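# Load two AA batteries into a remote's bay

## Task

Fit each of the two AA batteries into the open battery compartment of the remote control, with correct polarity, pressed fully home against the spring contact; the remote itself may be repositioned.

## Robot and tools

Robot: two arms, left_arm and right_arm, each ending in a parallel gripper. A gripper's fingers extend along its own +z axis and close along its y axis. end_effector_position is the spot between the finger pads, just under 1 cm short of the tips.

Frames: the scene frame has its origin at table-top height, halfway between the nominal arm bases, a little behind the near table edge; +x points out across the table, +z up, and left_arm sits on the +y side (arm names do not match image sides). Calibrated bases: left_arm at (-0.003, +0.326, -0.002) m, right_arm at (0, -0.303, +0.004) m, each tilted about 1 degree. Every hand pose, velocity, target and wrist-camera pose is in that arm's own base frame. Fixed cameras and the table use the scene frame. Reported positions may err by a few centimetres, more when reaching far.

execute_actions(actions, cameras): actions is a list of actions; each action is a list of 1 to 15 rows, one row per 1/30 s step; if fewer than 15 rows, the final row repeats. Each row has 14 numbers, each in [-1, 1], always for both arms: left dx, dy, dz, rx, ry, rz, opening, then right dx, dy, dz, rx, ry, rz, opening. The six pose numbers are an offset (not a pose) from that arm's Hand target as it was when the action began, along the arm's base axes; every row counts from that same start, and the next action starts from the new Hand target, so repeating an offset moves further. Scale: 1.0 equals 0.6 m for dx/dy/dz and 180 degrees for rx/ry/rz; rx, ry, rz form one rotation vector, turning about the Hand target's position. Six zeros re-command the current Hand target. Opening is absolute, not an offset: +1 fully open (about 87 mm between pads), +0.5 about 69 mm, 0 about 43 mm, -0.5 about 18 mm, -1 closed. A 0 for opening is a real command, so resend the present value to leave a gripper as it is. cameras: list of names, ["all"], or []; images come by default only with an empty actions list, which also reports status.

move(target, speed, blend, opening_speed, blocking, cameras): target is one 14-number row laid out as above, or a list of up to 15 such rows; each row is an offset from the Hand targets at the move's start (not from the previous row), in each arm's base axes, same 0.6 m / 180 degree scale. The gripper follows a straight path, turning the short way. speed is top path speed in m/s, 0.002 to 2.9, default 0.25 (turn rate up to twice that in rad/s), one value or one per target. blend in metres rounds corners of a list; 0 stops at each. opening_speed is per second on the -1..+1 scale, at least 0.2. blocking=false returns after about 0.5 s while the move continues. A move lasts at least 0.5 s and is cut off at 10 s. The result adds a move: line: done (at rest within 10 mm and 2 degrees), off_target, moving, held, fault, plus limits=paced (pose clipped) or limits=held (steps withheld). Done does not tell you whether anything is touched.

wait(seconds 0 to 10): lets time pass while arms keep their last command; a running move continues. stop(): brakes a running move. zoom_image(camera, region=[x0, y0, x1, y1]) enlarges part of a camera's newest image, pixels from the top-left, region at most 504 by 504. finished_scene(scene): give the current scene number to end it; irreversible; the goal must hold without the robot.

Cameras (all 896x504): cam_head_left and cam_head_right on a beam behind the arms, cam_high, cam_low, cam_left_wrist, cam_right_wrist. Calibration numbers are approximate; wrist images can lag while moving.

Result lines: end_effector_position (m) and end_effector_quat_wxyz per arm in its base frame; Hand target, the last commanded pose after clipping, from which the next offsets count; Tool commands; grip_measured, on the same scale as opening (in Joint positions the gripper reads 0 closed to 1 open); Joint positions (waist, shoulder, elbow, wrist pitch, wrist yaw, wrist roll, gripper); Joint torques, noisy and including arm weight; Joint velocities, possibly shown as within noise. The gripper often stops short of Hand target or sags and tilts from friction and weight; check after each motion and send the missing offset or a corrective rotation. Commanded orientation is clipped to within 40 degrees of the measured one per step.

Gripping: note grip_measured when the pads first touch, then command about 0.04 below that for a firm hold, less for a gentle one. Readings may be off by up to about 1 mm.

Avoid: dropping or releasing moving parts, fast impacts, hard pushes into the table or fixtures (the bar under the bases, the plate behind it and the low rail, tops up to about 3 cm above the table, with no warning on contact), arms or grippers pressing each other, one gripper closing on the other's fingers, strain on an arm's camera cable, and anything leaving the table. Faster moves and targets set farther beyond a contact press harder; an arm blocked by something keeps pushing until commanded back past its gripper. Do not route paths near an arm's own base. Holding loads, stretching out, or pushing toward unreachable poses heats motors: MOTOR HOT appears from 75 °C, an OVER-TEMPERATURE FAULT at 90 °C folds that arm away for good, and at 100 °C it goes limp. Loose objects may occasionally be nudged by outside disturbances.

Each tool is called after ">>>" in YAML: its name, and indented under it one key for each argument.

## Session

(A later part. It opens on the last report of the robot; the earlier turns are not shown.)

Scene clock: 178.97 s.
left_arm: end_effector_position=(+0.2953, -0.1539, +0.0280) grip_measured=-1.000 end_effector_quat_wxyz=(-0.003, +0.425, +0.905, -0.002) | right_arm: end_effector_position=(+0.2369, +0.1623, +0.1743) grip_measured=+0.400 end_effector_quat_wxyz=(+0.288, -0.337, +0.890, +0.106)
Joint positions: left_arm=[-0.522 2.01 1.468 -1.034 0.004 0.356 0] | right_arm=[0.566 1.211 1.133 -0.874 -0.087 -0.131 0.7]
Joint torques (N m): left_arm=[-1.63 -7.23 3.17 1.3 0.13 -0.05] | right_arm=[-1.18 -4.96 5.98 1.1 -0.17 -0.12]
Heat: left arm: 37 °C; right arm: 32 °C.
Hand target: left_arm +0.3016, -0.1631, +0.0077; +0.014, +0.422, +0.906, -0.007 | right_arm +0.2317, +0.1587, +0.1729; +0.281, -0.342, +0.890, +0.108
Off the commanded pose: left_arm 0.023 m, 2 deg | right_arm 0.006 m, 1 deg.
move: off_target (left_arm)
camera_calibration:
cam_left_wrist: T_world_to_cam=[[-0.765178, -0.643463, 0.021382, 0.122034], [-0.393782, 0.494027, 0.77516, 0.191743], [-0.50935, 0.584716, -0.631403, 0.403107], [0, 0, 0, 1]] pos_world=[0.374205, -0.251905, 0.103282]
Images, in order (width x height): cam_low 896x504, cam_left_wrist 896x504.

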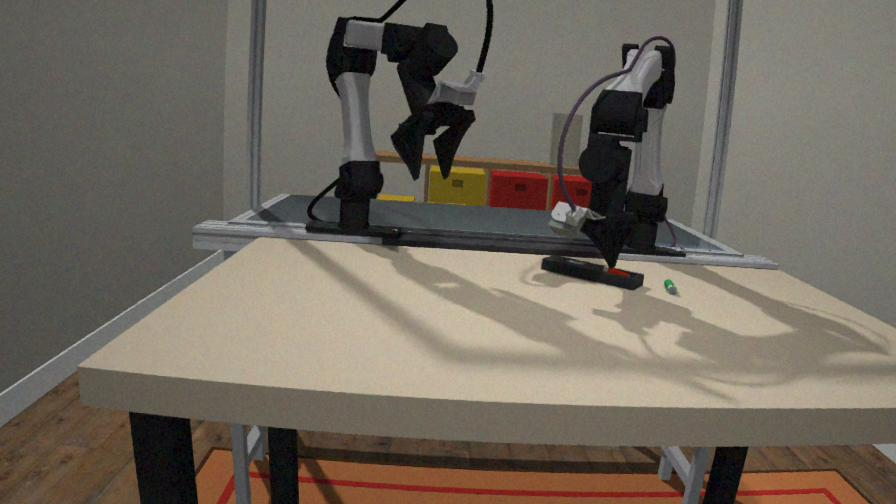

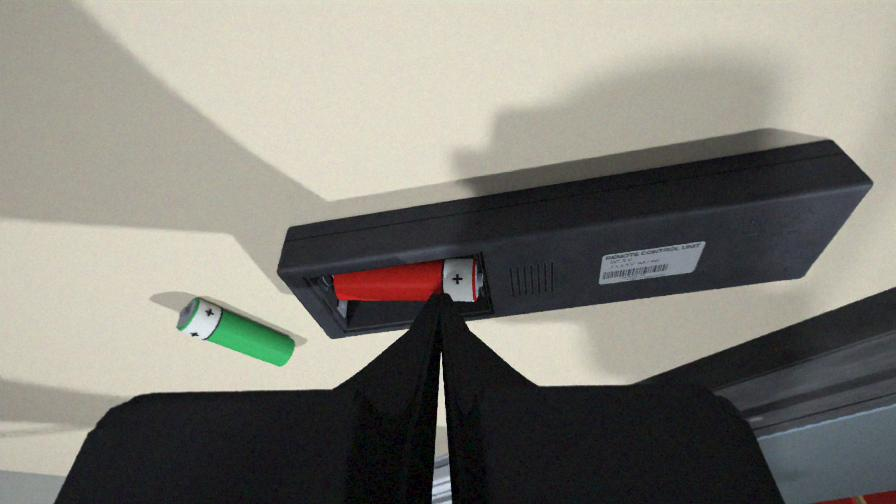

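>>> move:
  target:
    - [0.05,0.043,-0.02,0,0,0,-1,0,0,0,0,0,0,0.4]
  speed: 0.06
  cameras: ["cam_left_wrist","cam_low"]

>>> zoom_image:
  camera: "cam_left_wrist"
  region: [260, 180, 560, 390]

>>> zoom_image:
  camera: "cam_low"
  region: [590, 250, 650, 290]

Scene clock: 180.40 s.
left_arm: end_effector_position=(+0.3040, -0.1466, +0.0229) grip_measured=-1.000 end_effector_quat_wxyz=(-0.008, +0.414, +0.909, -0.034) | right_arm: end_effector_position=(+0.2369, +0.1623, +0.1743) grip_measured=+0.400 end_effector_quat_wxyz=(+0.288, -0.337, +0.890, +0.106)
Joint positions: left_arm=[-0.461 2.038 1.49 -1.036 0.069 0.394 0] | right_arm=[0.566 1.211 1.133 -0.874 -0.087 -0.131 0.7]
Joint torques (N m): left_arm=[1.43 -4.68 5.65 1.36 -0.43 0.57] | right_arm=[-1.2 -4.98 6.02 1.1 -0.18 -0.12]
Heat: left arm: 37 °C; right arm: 32 °C.
Hand target: left_arm +0.3317, -0.1373, -0.0042; +0.015, +0.422, +0.906, -0.007 | right_arm +0.2317, +0.1587, +0.1729; +0.281, -0.342, +0.890, +0.108
Off the commanded pose: left_arm 0.040 m, 4 deg | right_arm 0.006 m, 1 deg.
move: off_target (left_arm)
camera_calibration:
cam_left_wrist: T_world_to_cam=[[-0.748126, -0.658107, 0.0848682, 0.124654], [-0.37735, 0.527154, 0.761391, 0.195685], [-0.545815, 0.537591, -0.642714, 0.404532], [0, 0, 0, 1]] pos_world=[0.387899, -0.238593, 0.100427]
Images, in order (width x height): cam_low 896x504, cam_left_wrist 896x504.

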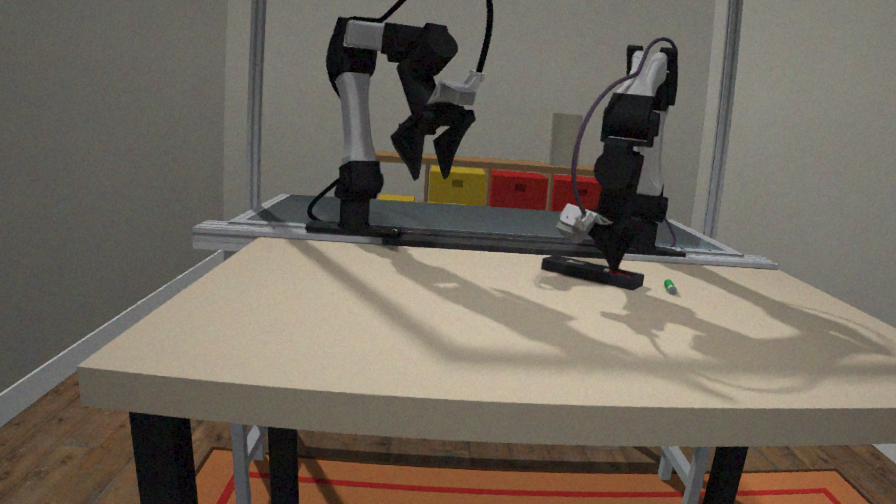

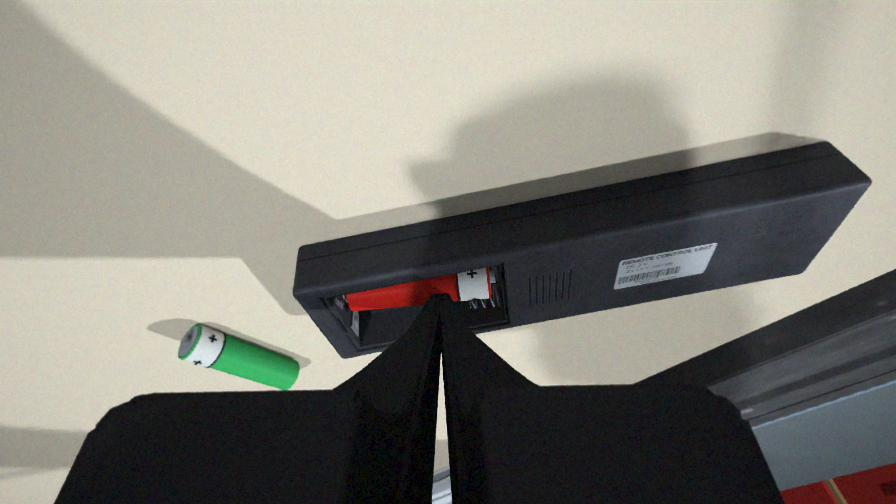

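Scaled by 1.680 from the camera's 896x504 image, which has a finer 1280x720 frame.

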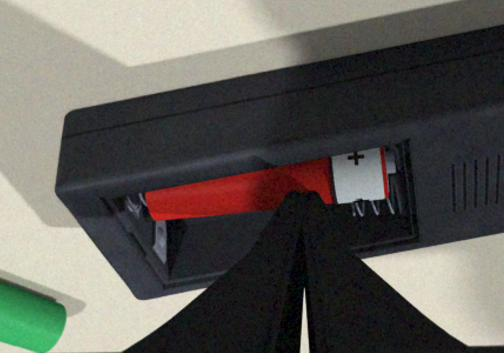

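Scaled by 8.400 from the camera's 896x504 image, which has a finer 1280x720 frame.

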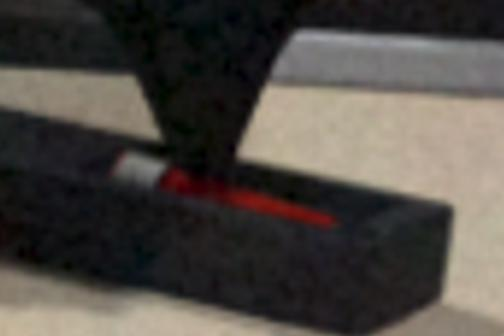

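>>> move:
  target:
    - [-0.045,-0.012,0.05,0,0,0,-1,0,0,0,0,0,0,0.4]
    - [-0.045,-0.012,0.15,0,0,0,-1,0,0,0,0,0,0,0.4]
  speed: 0.08
  cameras: ["cam_left_wrist","cam_low"]

>>> zoom_image:
  camera: "cam_left_wrist"
  region: [260, 100, 560, 310]

>>> zoom_image:
  camera: "cam_low"
  region: [590, 250, 650, 290]

Scene clock: 182.87 s.
left_arm: end_effector_position=(+0.2968, -0.1395, +0.0697) grip_measured=-1.000 end_effector_quat_wxyz=(-0.015, +0.422, +0.906, -0.009) | right_arm: end_effector_position=(+0.2369, +0.1623, +0.1743) grip_measured=+0.400 end_effector_quat_wxyz=(+0.288, -0.337, +0.890, +0.106)
Joint positions: left_arm=[-0.478 1.975 1.584 -1.208 0.02 0.395 0] | right_arm=[0.566 1.211 1.133 -0.874 -0.087 -0.131 0.7]
Joint torques (N m): left_arm=[-1.31 -11.67 9.1 0.28 0.02 0.07] | right_arm=[-1.18 -4.97 6 1.1 -0.17 -0.12]
Heat: left arm: 37 °C; right arm: 32 °C.
Hand target: left_arm +0.3047, -0.1444, +0.0858; +0.014, +0.422, +0.906, -0.007 | right_arm +0.2317, +0.1587, +0.1729; +0.281, -0.342, +0.890, +0.108
Off the commanded pose: left_arm 0.019 m, 3 deg | right_arm 0.006 m, 1 deg.
move: off_target (left_arm)
camera_calibration:
cam_left_wrist: T_world_to_cam=[[-0.760619, -0.647633, 0.0450488, 0.1279], [-0.374955, 0.494896, 0.783892, 0.14672], [-0.529969, 0.579352, -0.619261, 0.426362], [0, 0, 0, 1]] pos_world=[0.378255, -0.236792, 0.143255]
Images, in order (width x height): cam_low 896x504, cam_left_wrist 896x504.

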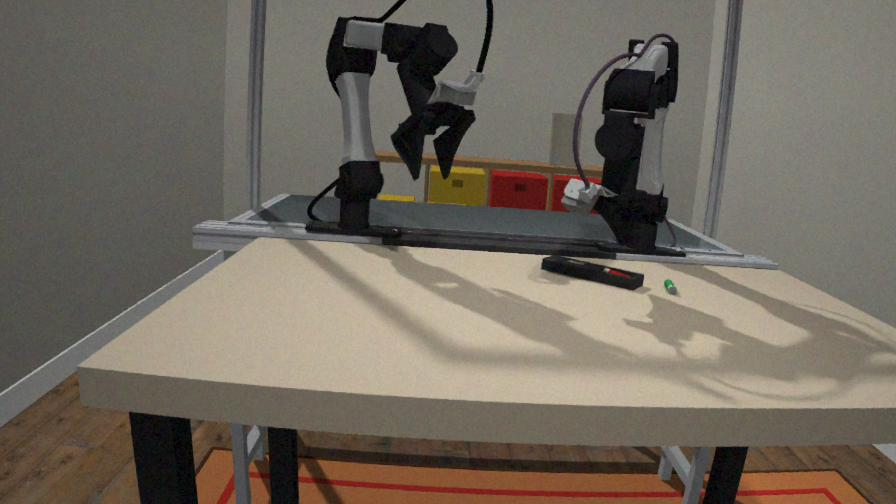

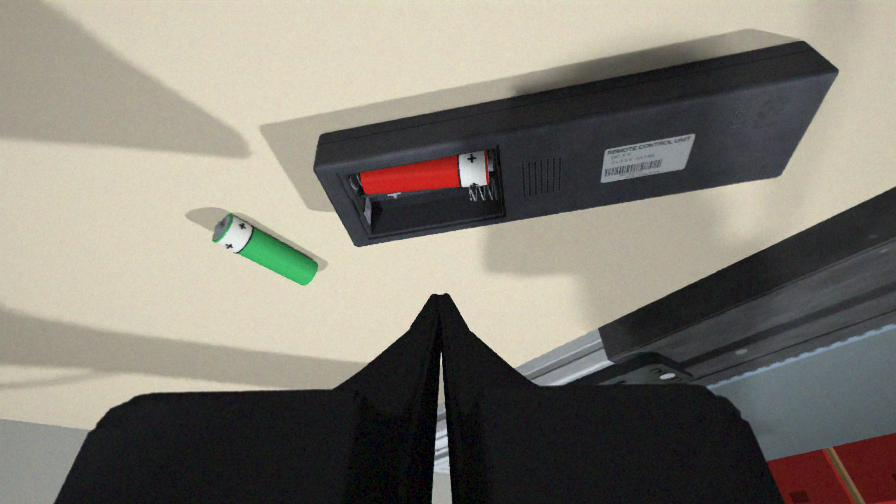

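Scaled by 1.680 from the camera's 896x504 image, which has a finer 1280x720 frame.

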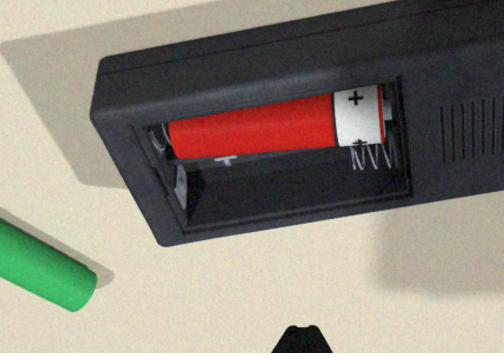

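Scaled by 8.400 from the camera's 896x504 image, which has a finer 1280x720 frame.

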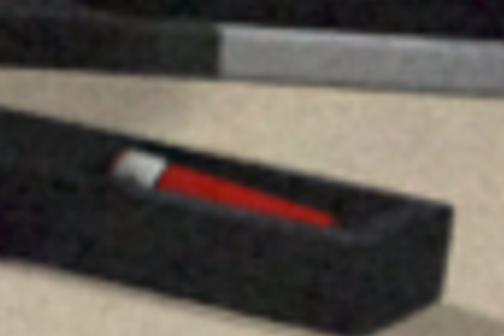

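>>> move:
  target: [0.052,0.1475,0.0,0,0,0.189,0,0,0,0,0,0,0,0.4]
  cameras: ["cam_left_wrist","cam_low"]

>>> zoom_image:
  camera: "cam_low"
  region: [590, 250, 650, 290]

Scene clock: 185.63 s.
left_arm: end_effector_position=(+0.3276, -0.0547, +0.0768) grip_measured=+0.000 end_effector_quat_wxyz=(-0.002, +0.146, +0.989, -0.005) | right_arm: end_effector_position=(+0.2369, +0.1623, +0.1743) grip_measured=+0.400 end_effector_quat_wxyz=(+0.288, -0.337, +0.890, +0.106)
Joint positions: left_arm=[-0.175 1.975 1.616 -1.215 0.01 0.118 0.5] | right_arm=[0.566 1.211 1.133 -0.874 -0.087 -0.131 0.7]
Joint torques (N m): left_arm=[-0.84 -9.77 9.32 0.34 0.02 -0.03] | right_arm=[-1.14 -5 5.97 1.1 -0.18 -0.11]
Heat: left arm: 37 °C; right arm: 32 °C.
Hand target: left_arm +0.3358, -0.0559, +0.0857; +0.016, +0.139, +0.990, -0.003 | right_arm +0.2317, +0.1587, +0.1729; +0.281, -0.342, +0.890, +0.108
Off the commanded pose: left_arm 0.012 m, 2 deg | right_arm 0.006 m, 1 deg.
move: off_target (left_arm)
camera_calibration:
cam_left_wrist: T_world_to_cam=[[-0.282384, -0.958936, 0.026485, 0.0336645], [-0.601403, 0.198474, 0.773901, 0.169511], [-0.747378, 0.202609, -0.632753, 0.449565], [0, 0, 0, 1]] pos_world=[0.447446, -0.0924473, 0.152387]
Images, in order (width x height): cam_low 896x504, cam_left_wrist 896x504.

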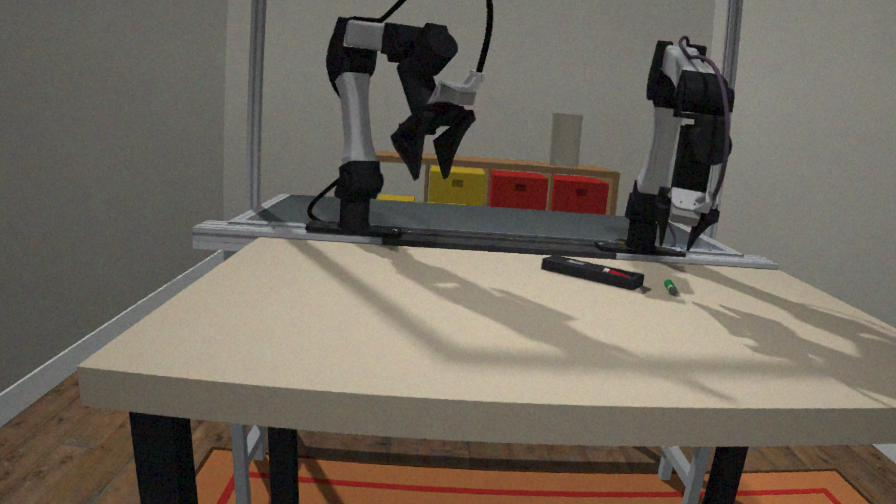

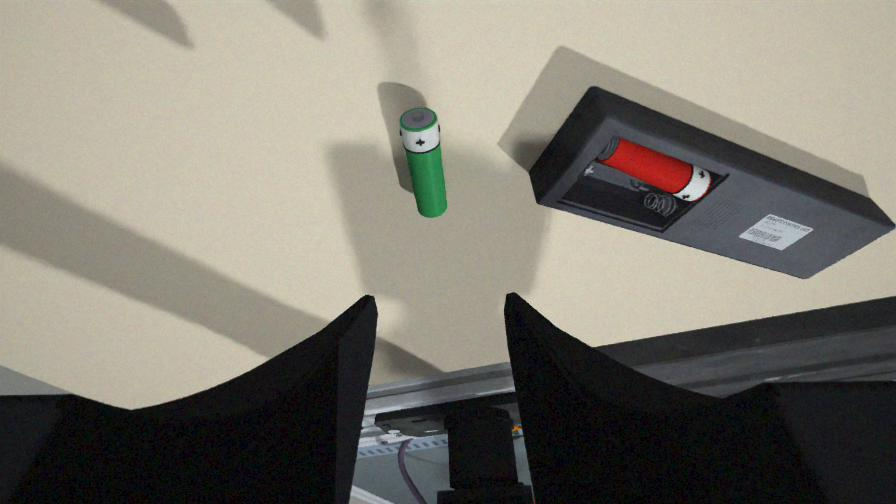

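Scaled by 8.400 from the camera's 896x504 image, which has a finer 1280x720 frame.

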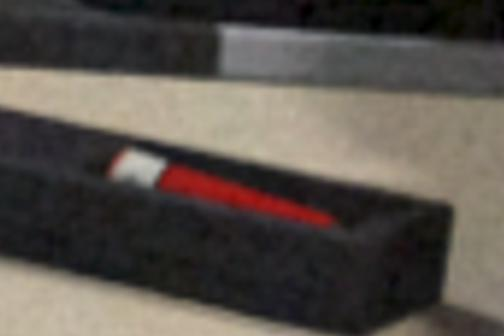

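>>> move:
  target: [0.003,0.005,-0.07,0,0,0.024,0,0,0,0,0,0,0,0.4]
  speed: 0.15
  cameras: ["cam_left_wrist"]

Scene clock: 187.13 s.
left_arm: end_effector_position=(+0.3339, -0.0544, +0.0478) grip_measured=+0.000 end_effector_quat_wxyz=(+0.011, +0.110, +0.994, -0.005) | right_arm: end_effector_position=(+0.2369, +0.1623, +0.1743) grip_measured=+0.400 end_effector_quat_wxyz=(+0.288, -0.337, +0.890, +0.106)
Joint positions: left_arm=[-0.164 1.993 1.529 -1.084 0.009 0.057 0.5] | right_arm=[0.566 1.211 1.133 -0.874 -0.087 -0.131 0.7]
Joint torques (N m): left_arm=[-0.46 -8.7 6.19 0.61 -0.02 -0.02] | right_arm=[-1.2 -4.98 6.01 1.1 -0.18 -0.12]
Heat: left arm: 37 °C; right arm: 32 °C.
Hand target: left_arm +0.3376, -0.0529, +0.0437; +0.016, +0.101, +0.995, -0.002 | right_arm +0.2317, +0.1587, +0.1729; +0.281, -0.342, +0.890, +0.108
Off the commanded pose: left_arm 0.006 m, 1 deg | right_arm 0.006 m, 1 deg.
move: done
camera_calibration:
cam_left_wrist: T_world_to_cam=[[-0.213989, -0.976535, 0.0242644, 0.0127691], [-0.633249, 0.157592, 0.757733, 0.204915], [-0.743777, 0.146781, -0.652113, 0.43247], [0, 0, 0, 1]] pos_world=[0.454156, -0.0833019, 0.126439]
Images, in order (width x height): cam_left_wrist 896x504.

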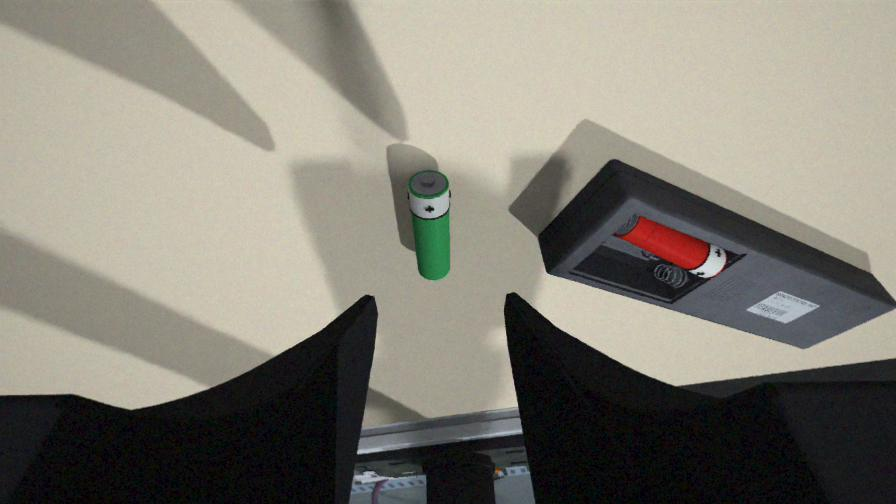

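>>> move:
  target:
    - [-0.007,0.009,-0.062,0,0,0,0,0,0,0,0,0,0,0.4]
    - [-0.007,0.009,-0.062,0,0,0,-0.66,0,0,0,0,0,0,0.4]
  speed: 0.1
  opening_speed: 0.5
  cameras: ["cam_left_wrist"]

Scene clock: 190.07 s.
left_arm: end_effector_position=(+0.3300, -0.0498, +0.0107) grip_measured=-0.617 end_effector_quat_wxyz=(+0.011, +0.105, +0.994, -0.005) | right_arm: end_effector_position=(+0.2369, +0.1623, +0.1743) grip_measured=+0.400 end_effector_quat_wxyz=(+0.288, -0.337, +0.890, +0.106)
Joint positions: left_arm=[-0.152 2.017 1.41 -0.94 0.009 0.057 0.191] | right_arm=[0.566 1.211 1.133 -0.874 -0.087 -0.131 0.7]
Joint torques (N m): left_arm=[-0.44 -8.61 5.97 0.62 0 0.11] | right_arm=[-1.18 -4.97 6 1.1 -0.18 -0.12]
Heat: left arm: 37 °C; right arm: 32 °C.
Hand target: left_arm +0.3335, -0.0475, +0.0065; +0.016, +0.101, +0.995, -0.002 | right_arm +0.2317, +0.1587, +0.1729; +0.281, -0.342, +0.890, +0.108
Off the commanded pose: left_arm 0.006 m, 1 deg | right_arm 0.006 m, 1 deg.
move: done
camera_calibration:
cam_left_wrist: T_world_to_cam=[[-0.202405, -0.979003, 0.0241913, 0.0134947], [-0.635679, 0.150135, 0.757213, 0.230338], [-0.744946, 0.137886, -0.65272, 0.40474], [0, 0, 0, 1]] pos_world=[0.450662, -0.0771785, 0.0894401]
Images, in order (width x height): cam_left_wrist 896x504.

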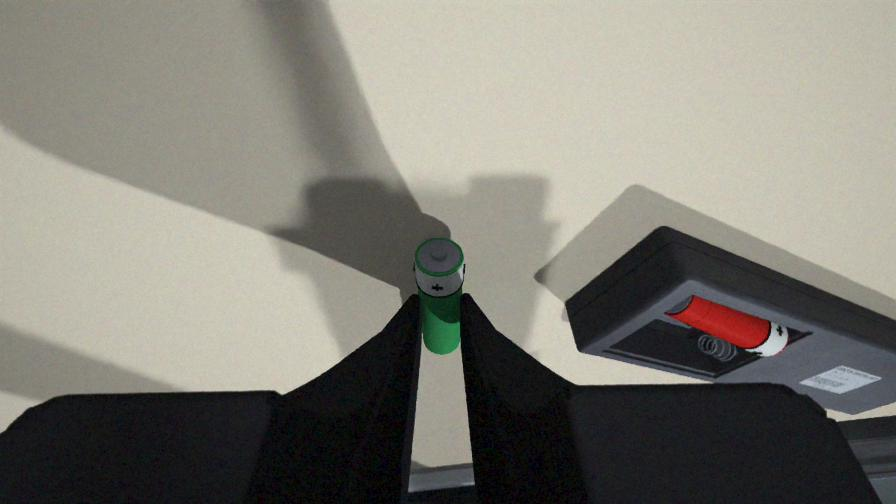

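>>> move:
  target:
    - [0,0,0.13,0,0,0,-0.67,0,0,0,0,0,0,0.4]
    - [-0.067,-0.137,0.15,0,0,0.328,-0.67,0,0,0,0,0,0,0.4]
  blend: [0.02,0]
  cameras: ["cam_left_wrist","cam_low"]

>>> zoom_image:
  camera: "cam_left_wrist"
  region: [300, 50, 600, 400]

Scene clock: 193.93 s.
left_arm: end_effector_position=(+0.2956, -0.1289, +0.0888) grip_measured=-0.617 end_effector_quat_wxyz=(+0.003, -0.399, +0.917, +0.009) | right_arm: end_effector_position=(+0.2369, +0.1623, +0.1743) grip_measured=+0.400 end_effector_quat_wxyz=(+0.288, -0.337, +0.890, +0.106)
Joint positions: left_arm=[-0.304 1.838 1.482 -1.221 -0.018 -1.125 0.191] | right_arm=[0.566 1.211 1.133 -0.874 -0.087 -0.131 0.7]
Joint torques (N m): left_arm=[-1.72 -10.78 5.94 0.29 -0.11 -0.03] | right_arm=[-1.17 -4.94 6.01 1.1 -0.18 -0.12]
Heat: left arm: 37 °C; right arm: 32 °C.
Hand target: left_arm +0.2933, -0.1298, +0.0966; +0.015, -0.402, +0.916, +0.006 | right_arm +0.2317, +0.1587, +0.1729; +0.281, -0.342, +0.890, +0.108
Off the commanded pose: left_arm 0.008 m, 1 deg | right_arm 0.006 m, 1 deg.
move: done
camera_calibration:
cam_left_wrist: T_world_to_cam=[[0.736092, -0.676877, 0.00247097, -0.30945], [-0.437826, -0.473338, 0.764368, 0.0216195], [-0.516214, -0.563728, -0.644775, 0.28223], [0, 0, 0, 1]] pos_world=[0.38294, -0.040125, 0.166214]
Images, in order (width x height): cam_low 896x504, cam_left_wrist 896x504.

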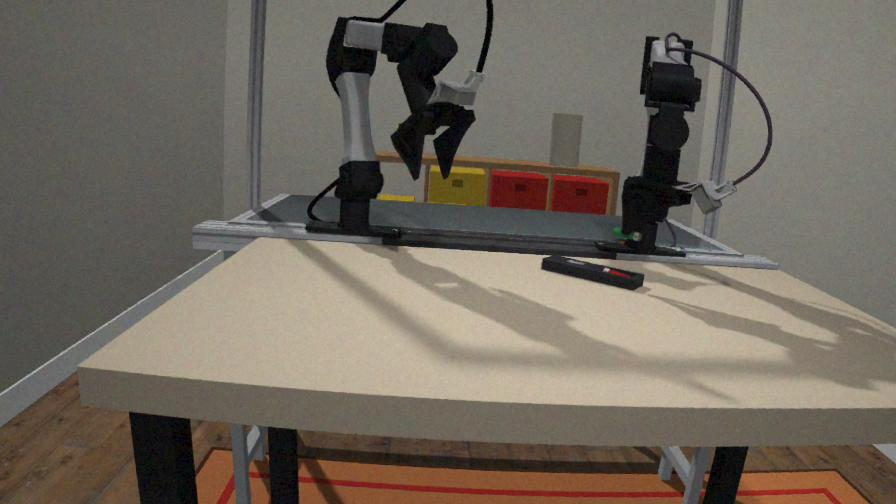

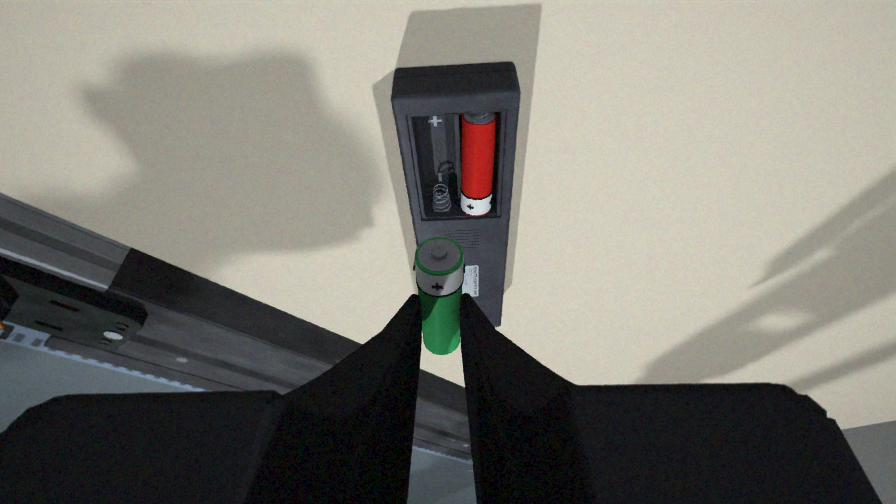

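Scaled by 1.440 from the camera's 896x504 image, which has a finer 1280x720 frame.

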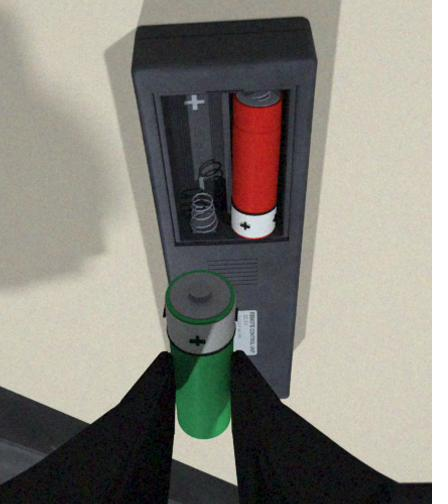

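>>> move:
  target: [0.006,0.012,-0.065,0.084,-0.073,0.011,-0.67,0,0,0,0,0,0,0.4]
  speed: 0.12
  cameras: ["cam_left_wrist","cam_low"]

>>> zoom_image:
  camera: "cam_left_wrist"
  region: [300, 50, 600, 400]

>>> zoom_image:
  camera: "cam_low"
  region: [560, 220, 660, 300]

Scene clock: 197.27 s.
left_arm: end_effector_position=(+0.2920, -0.1204, +0.0496) grip_measured=-0.617 end_effector_quat_wxyz=(+0.151, -0.404, +0.897, +0.094) | right_arm: end_effector_position=(+0.2369, +0.1623, +0.1743) grip_measured=+0.400 end_effector_quat_wxyz=(+0.288, -0.337, +0.890, +0.106)
Joint positions: left_arm=[-0.465 1.768 1.246 -1.002 -0.355 -1.302 0.191] | right_arm=[0.566 1.211 1.133 -0.874 -0.087 -0.131 0.7]
Joint torques (N m): left_arm=[-1.59 -10.04 5.9 0.57 -0.34 -0.06] | right_arm=[-1.21 -4.98 6.01 1.09 -0.19 -0.12]
Heat: left arm: 37 °C; right arm: 32 °C.
Hand target: left_arm +0.2969, -0.1226, +0.0576; +0.172, -0.410, +0.892, +0.080 | right_arm +0.2317, +0.1587, +0.1729; +0.281, -0.342, +0.890, +0.108
Off the commanded pose: left_arm 0.010 m, 3 deg | right_arm 0.006 m, 1 deg.
move: off_target (left_arm)
camera_calibration:
cam_left_wrist: T_world_to_cam=[[0.753825, -0.656442, -0.0288366, -0.302029], [-0.556166, -0.660813, 0.503989, 0.0789195], [-0.349895, -0.363882, -0.863228, 0.246275], [0, 0, 0, 1]] pos_world=[0.35774, -0.0564982, 0.164108]
Images, in order (width x height): cam_low 896x504, cam_left_wrist 896x504.

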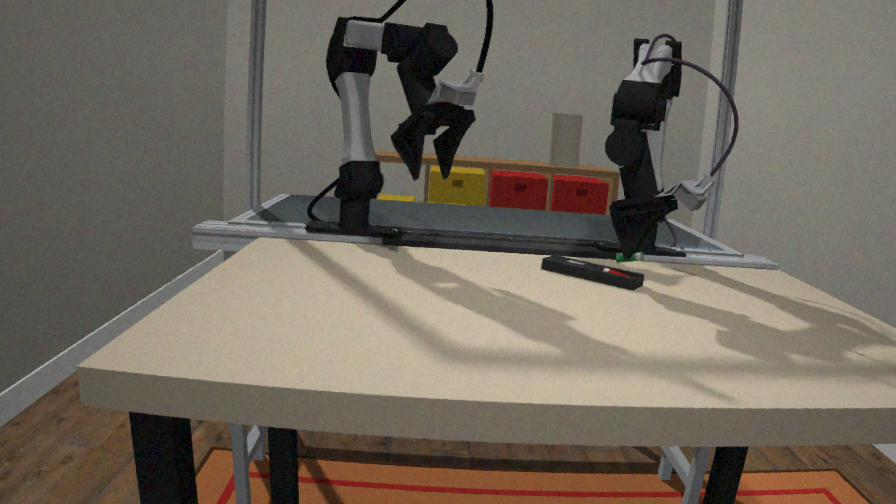

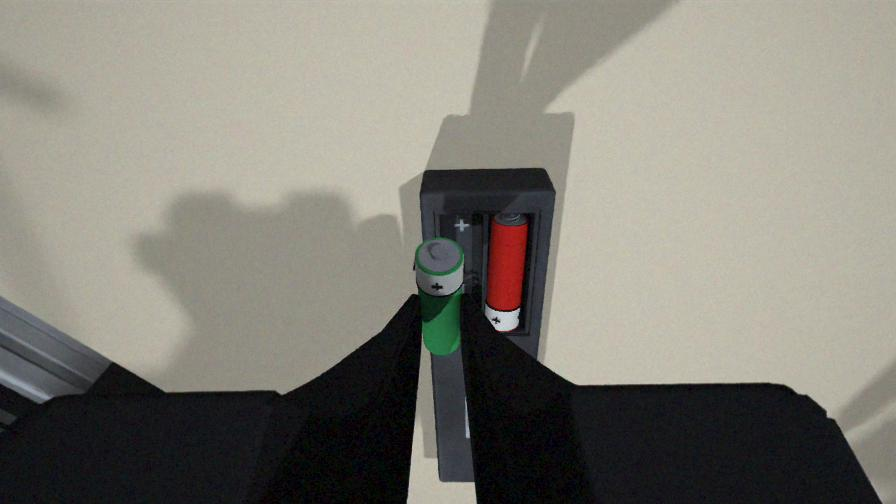

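Scaled by 1.440 from the camera's 896x504 image, which has a finer 1280x720 frame.

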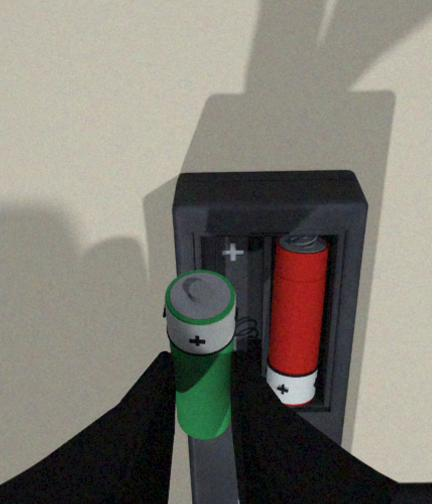

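Scaled by 5.040 from the camera's 896x504 image, which has a finer 1280x720 frame.

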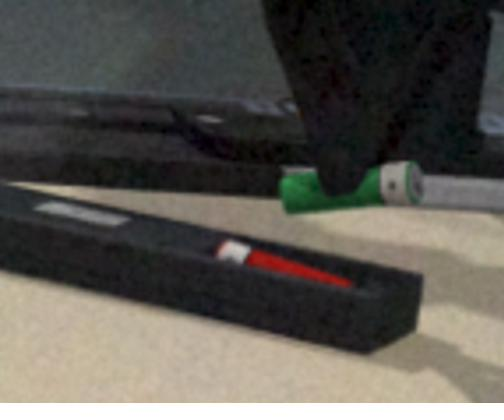

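>>> move:
  target: [0.011,-0.009,0,0,0,0,-0.67,0,0,0,0,0,0,0.4]
  speed: 0.12
  cameras: ["cam_left_wrist","cam_low"]

>>> zoom_image:
  camera: "cam_left_wrist"
  region: [300, 50, 600, 400]

Scene clock: 198.37 s.
left_arm: end_effector_position=(+0.2919, -0.1216, +0.0497) grip_measured=-0.617 end_effector_quat_wxyz=(+0.152, -0.405, +0.897, +0.093) | right_arm: end_effector_position=(+0.2369, +0.1623, +0.1743) grip_measured=+0.400 end_effector_quat_wxyz=(+0.288, -0.337, +0.890, +0.106)
Joint positions: left_arm=[-0.469 1.768 1.246 -1.001 -0.356 -1.308 0.191] | right_arm=[0.566 1.211 1.133 -0.874 -0.087 -0.131 0.7]
Joint torques (N m): left_arm=[-1.74 -7.62 9.06 0.51 -0.35 -0.06] | right_arm=[-1.2 -4.94 5.98 1.09 -0.17 -0.12]
Heat: left arm: 37 °C; right arm: 32 °C.
Hand target: left_arm +0.3036, -0.1279, +0.0576; +0.172, -0.410, +0.892, +0.080 | right_arm +0.2317, +0.1587, +0.1729; +0.281, -0.342, +0.890, +0.108
Off the commanded pose: left_arm 0.015 m, 3 deg | right_arm 0.006 m, 1 deg.
move: off_target (left_arm)
camera_calibration:
cam_left_wrist: T_world_to_cam=[[0.754934, -0.655261, -0.0266173, -0.303056], [-0.556474, -0.66154, 0.502695, 0.0781411], [-0.347005, -0.364689, -0.864054, 0.244844], [0, 0, 0, 1]] pos_world=[0.357233, -0.0575958, 0.16421]
Images, in order (width x height): cam_low 896x504, cam_left_wrist 896x504.

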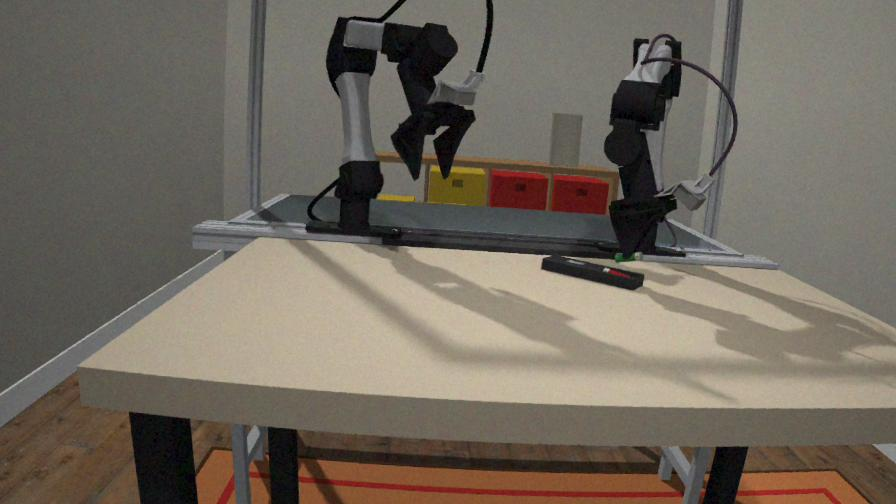

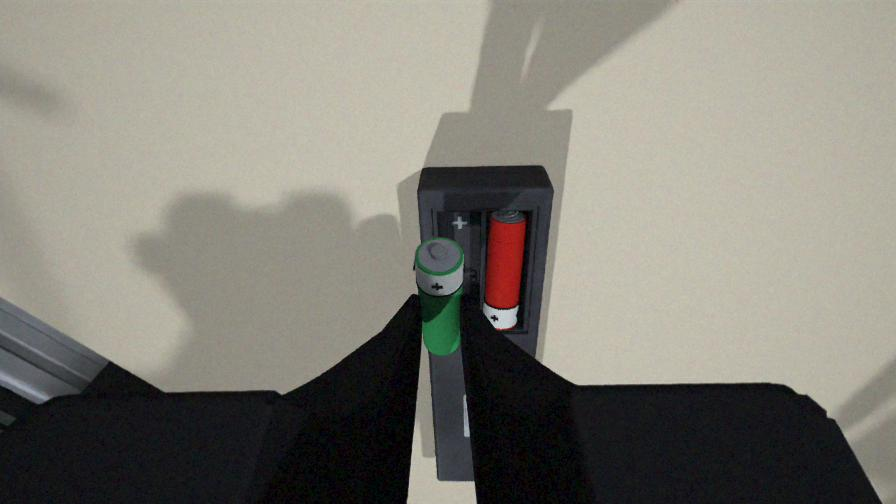

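Scaled by 1.440 from the camera's 896x504 image, which has a finer 1280x720 frame.

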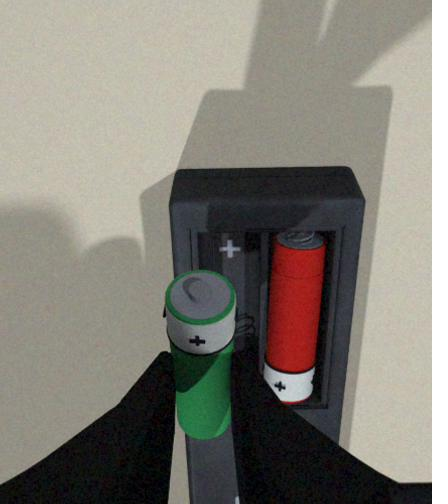

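>>> move:
  target:
    - [0.004,-0.009,0.03,0,0,0,-0.67,0,0,0,0,0,0,0.4]
    - [0.004,-0.009,-0.005,0,0,0,-0.67,0,0,0,0,0,0,0.4]
  speed: 0.12
  cameras: ["cam_left_wrist"]

>>> zoom_image:
  camera: "cam_left_wrist"
  region: [300, 50, 600, 400]

Scene clock: 200.30 s.
left_arm: end_effector_position=(+0.3027, -0.1310, +0.0577) grip_measured=-0.617 end_effector_quat_wxyz=(+0.163, -0.407, +0.895, +0.080) | right_arm: end_effector_position=(+0.2369, +0.1623, +0.1743) grip_measured=+0.400 end_effector_quat_wxyz=(+0.288, -0.337, +0.890, +0.106)
Joint positions: left_arm=[-0.48 1.781 1.294 -1.007 -0.358 -1.32 0.191] | right_arm=[0.566 1.211 1.133 -0.874 -0.087 -0.131 0.7]
Joint torques (N m): left_arm=[-1.73 -7.01 6.2 0.63 -0.34 -0.05] | right_arm=[-1.2 -5 5.98 1.1 -0.18 -0.11]
Heat: left arm: 37 °C; right arm: 32 °C.
Hand target: left_arm +0.3059, -0.1334, +0.0546; +0.172, -0.410, +0.892, +0.080 | right_arm +0.2317, +0.1587, +0.1729; +0.281, -0.342, +0.890, +0.108
Off the commanded pose: left_arm 0.005 m, 1 deg | right_arm 0.006 m, 1 deg.
move: done
camera_calibration:
cam_left_wrist: T_world_to_cam=[[0.755305, -0.655345, 0.00607853, -0.319174], [-0.571871, -0.654511, 0.494549, 0.0799248], [-0.320122, -0.377011, -0.869129, 0.242678], [0, 0, 0, 1]] pos_world=[0.364467, -0.0653656, 0.173332]
Images, in order (width x height): cam_left_wrist 896x504.

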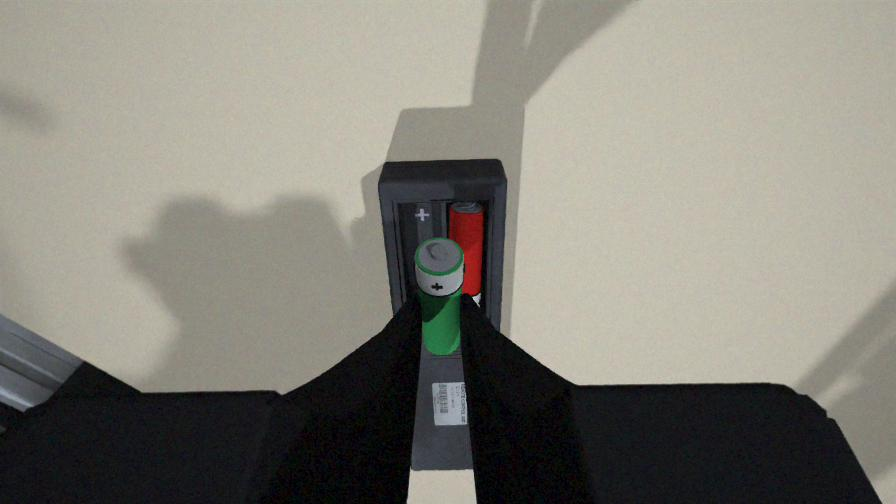

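Scaled by 1.440 from the camera's 896x504 image, which has a finer 1280x720 frame.

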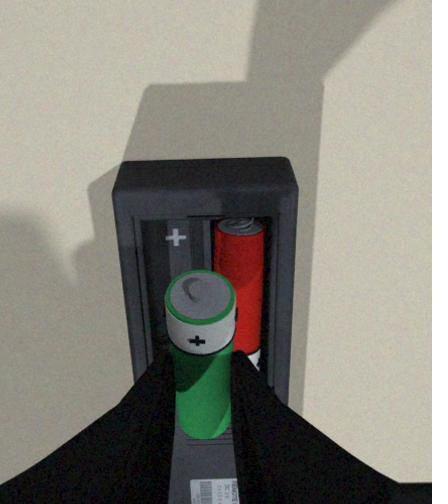

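>>> move:
  target:
    - [-0.007,0.0135,0.025,0,0,0,-0.67,0,0,0,0,0,0,0.4]
    - [-0.007,0.0135,-0.016,0,0,0,-0.67,0,0,0,0,0,0,0.4]
  speed: 0.12
  cameras: ["cam_left_wrist"]

>>> zoom_image:
  camera: "cam_left_wrist"
  region: [300, 50, 600, 400]

Scene clock: 202.40 s.
left_arm: end_effector_position=(+0.2961, -0.1275, +0.0426) grip_measured=-0.617 end_effector_quat_wxyz=(+0.160, -0.406, +0.896, +0.085) | right_arm: end_effector_position=(+0.2369, +0.1623, +0.1743) grip_measured=+0.400 end_effector_quat_wxyz=(+0.288, -0.337, +0.890, +0.106)
Joint positions: left_arm=[-0.48 1.78 1.232 -0.957 -0.358 -1.32 0.191] | right_arm=[0.566 1.211 1.133 -0.874 -0.087 -0.131 0.7]
Joint torques (N m): left_arm=[-0.25 -8.42 6.12 0.6 -0.32 0.13] | right_arm=[-1.17 -4.98 6.04 1.1 -0.17 -0.12]
Heat: left arm: 37 °C; right arm: 32 °C.
Hand target: left_arm +0.3017, -0.1253, +0.0450; +0.172, -0.410, +0.892, +0.080 | right_arm +0.2317, +0.1587, +0.1729; +0.281, -0.342, +0.890, +0.108
Off the commanded pose: left_arm 0.006 m, 2 deg | right_arm 0.006 m, 1 deg.
move: done
camera_calibration:
cam_left_wrist: T_world_to_cam=[[0.755348, -0.655298, -0.00591224, -0.311387], [-0.56656, -0.657543, 0.496636, 0.083923], [-0.329332, -0.371783, -0.867939, 0.232097], [0, 0, 0, 1]] pos_world=[0.35919, -0.0625784, 0.157926]
Images, in order (width x height): cam_left_wrist 896x504.

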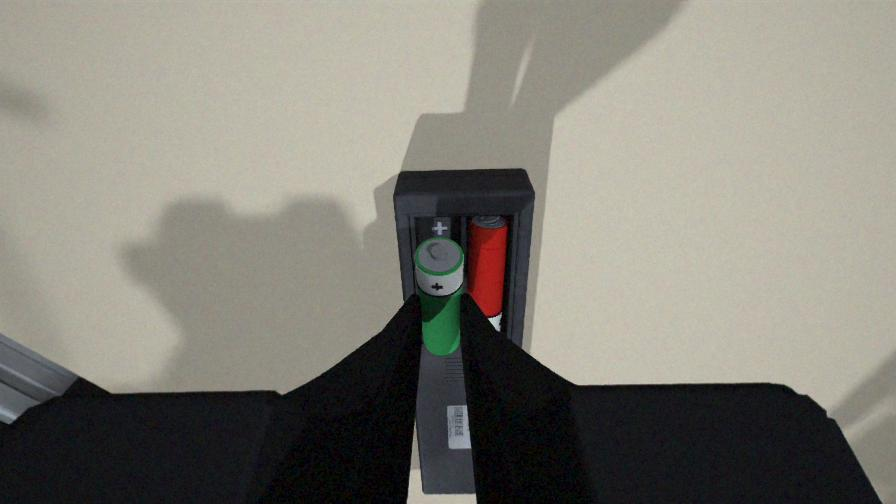

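Scaled by 1.440 from the camera's 896x504 image, which has a finer 1280x720 frame.

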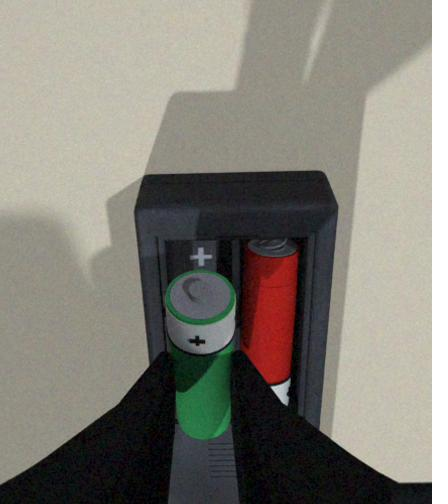

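>>> move:
  target:
    - [0.006,0.008,0.012,0,0,0,-0.67,0,0,0,0,0,0,0.4]
    - [0.006,0.008,-0.015,0,0,0,-0.67,0,0,0,0,0,0,0.4]
  speed: 0.08
  cameras: ["cam_left_wrist","cam_low"]

>>> zoom_image:
  camera: "cam_left_wrist"
  region: [300, 50, 600, 400]

>>> zoom_image:
  camera: "cam_low"
  region: [560, 220, 660, 300]

Scene clock: 204.23 s.
left_arm: end_effector_position=(+0.3014, -0.1232, +0.0377) grip_measured=-0.617 end_effector_quat_wxyz=(+0.165, -0.413, +0.892, +0.080) | right_arm: end_effector_position=(+0.2369, +0.1623, +0.1743) grip_measured=+0.400 end_effector_quat_wxyz=(+0.288, -0.337, +0.890, +0.106)
Joint positions: left_arm=[-0.461 1.78 1.211 -0.915 -0.358 -1.312 0.191] | right_arm=[0.566 1.211 1.133 -0.874 -0.087 -0.131 0.7]
Joint torques (N m): left_arm=[-0.31 -7.34 6.01 0.65 -0.31 0.26] | right_arm=[-1.17 -4.94 6.04 1.1 -0.18 -0.11]
Heat: left arm: 36 °C; right arm: 32 °C.
Hand target: left_arm +0.3053, -0.1204, +0.0360; +0.172, -0.410, +0.892, +0.080 | right_arm +0.2317, +0.1587, +0.1729; +0.281, -0.342, +0.890, +0.108
Off the commanded pose: left_arm 0.005 m, 1 deg | right_arm 0.006 m, 1 deg.
move: done
camera_calibration:
cam_left_wrist: T_world_to_cam=[[0.762609, -0.646764, 0.0111349, -0.314296], [-0.567064, -0.660152, 0.492582, 0.0921134], [-0.311234, -0.381962, -0.870195, 0.224673], [0, 0, 0, 1]] pos_world=[0.361845, -0.0566503, 0.153636]
Images, in order (width x height): cam_low 896x504, cam_left_wrist 896x504.

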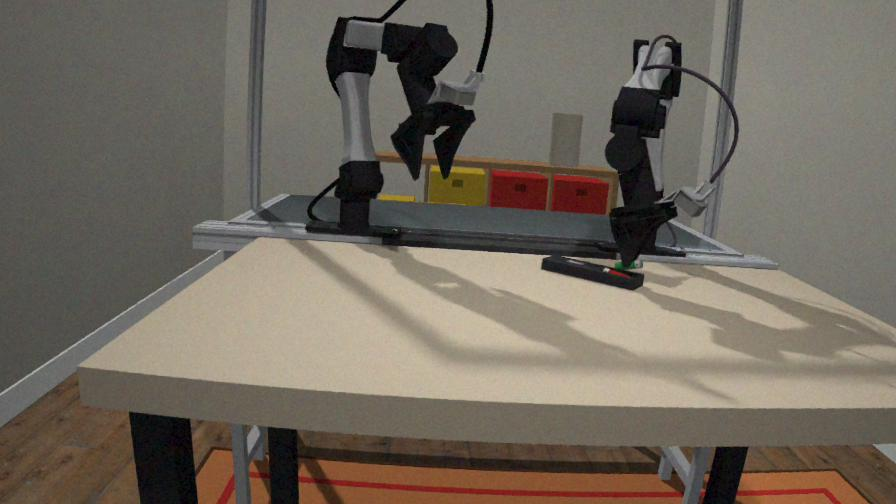

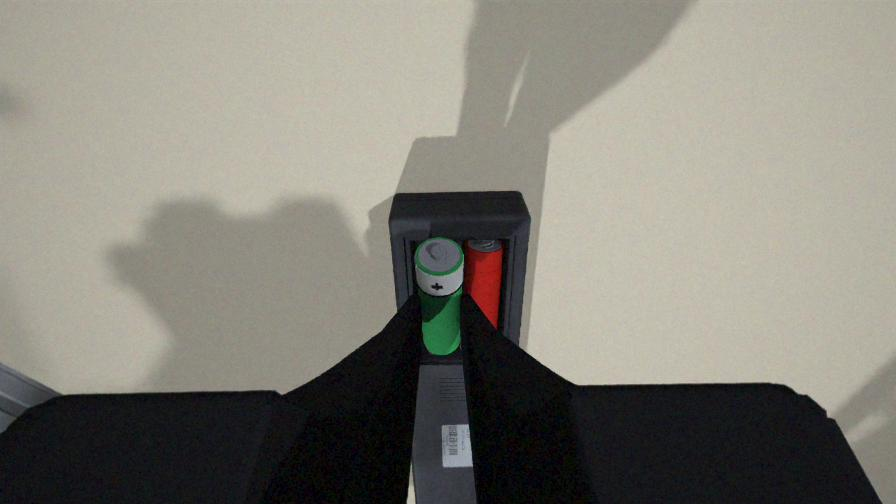

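Scaled by 1.440 from the camera's 896x504 image, which has a finer 1280x720 frame.

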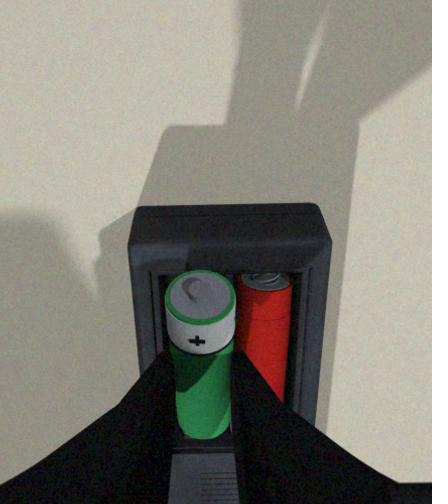

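Scaled by 5.040 from the camera's 896x504 image, which has a finer 1280x720 frame.

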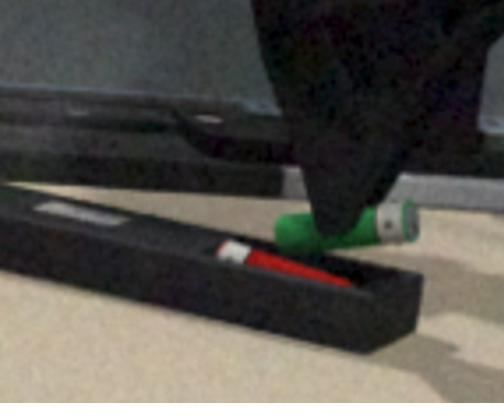

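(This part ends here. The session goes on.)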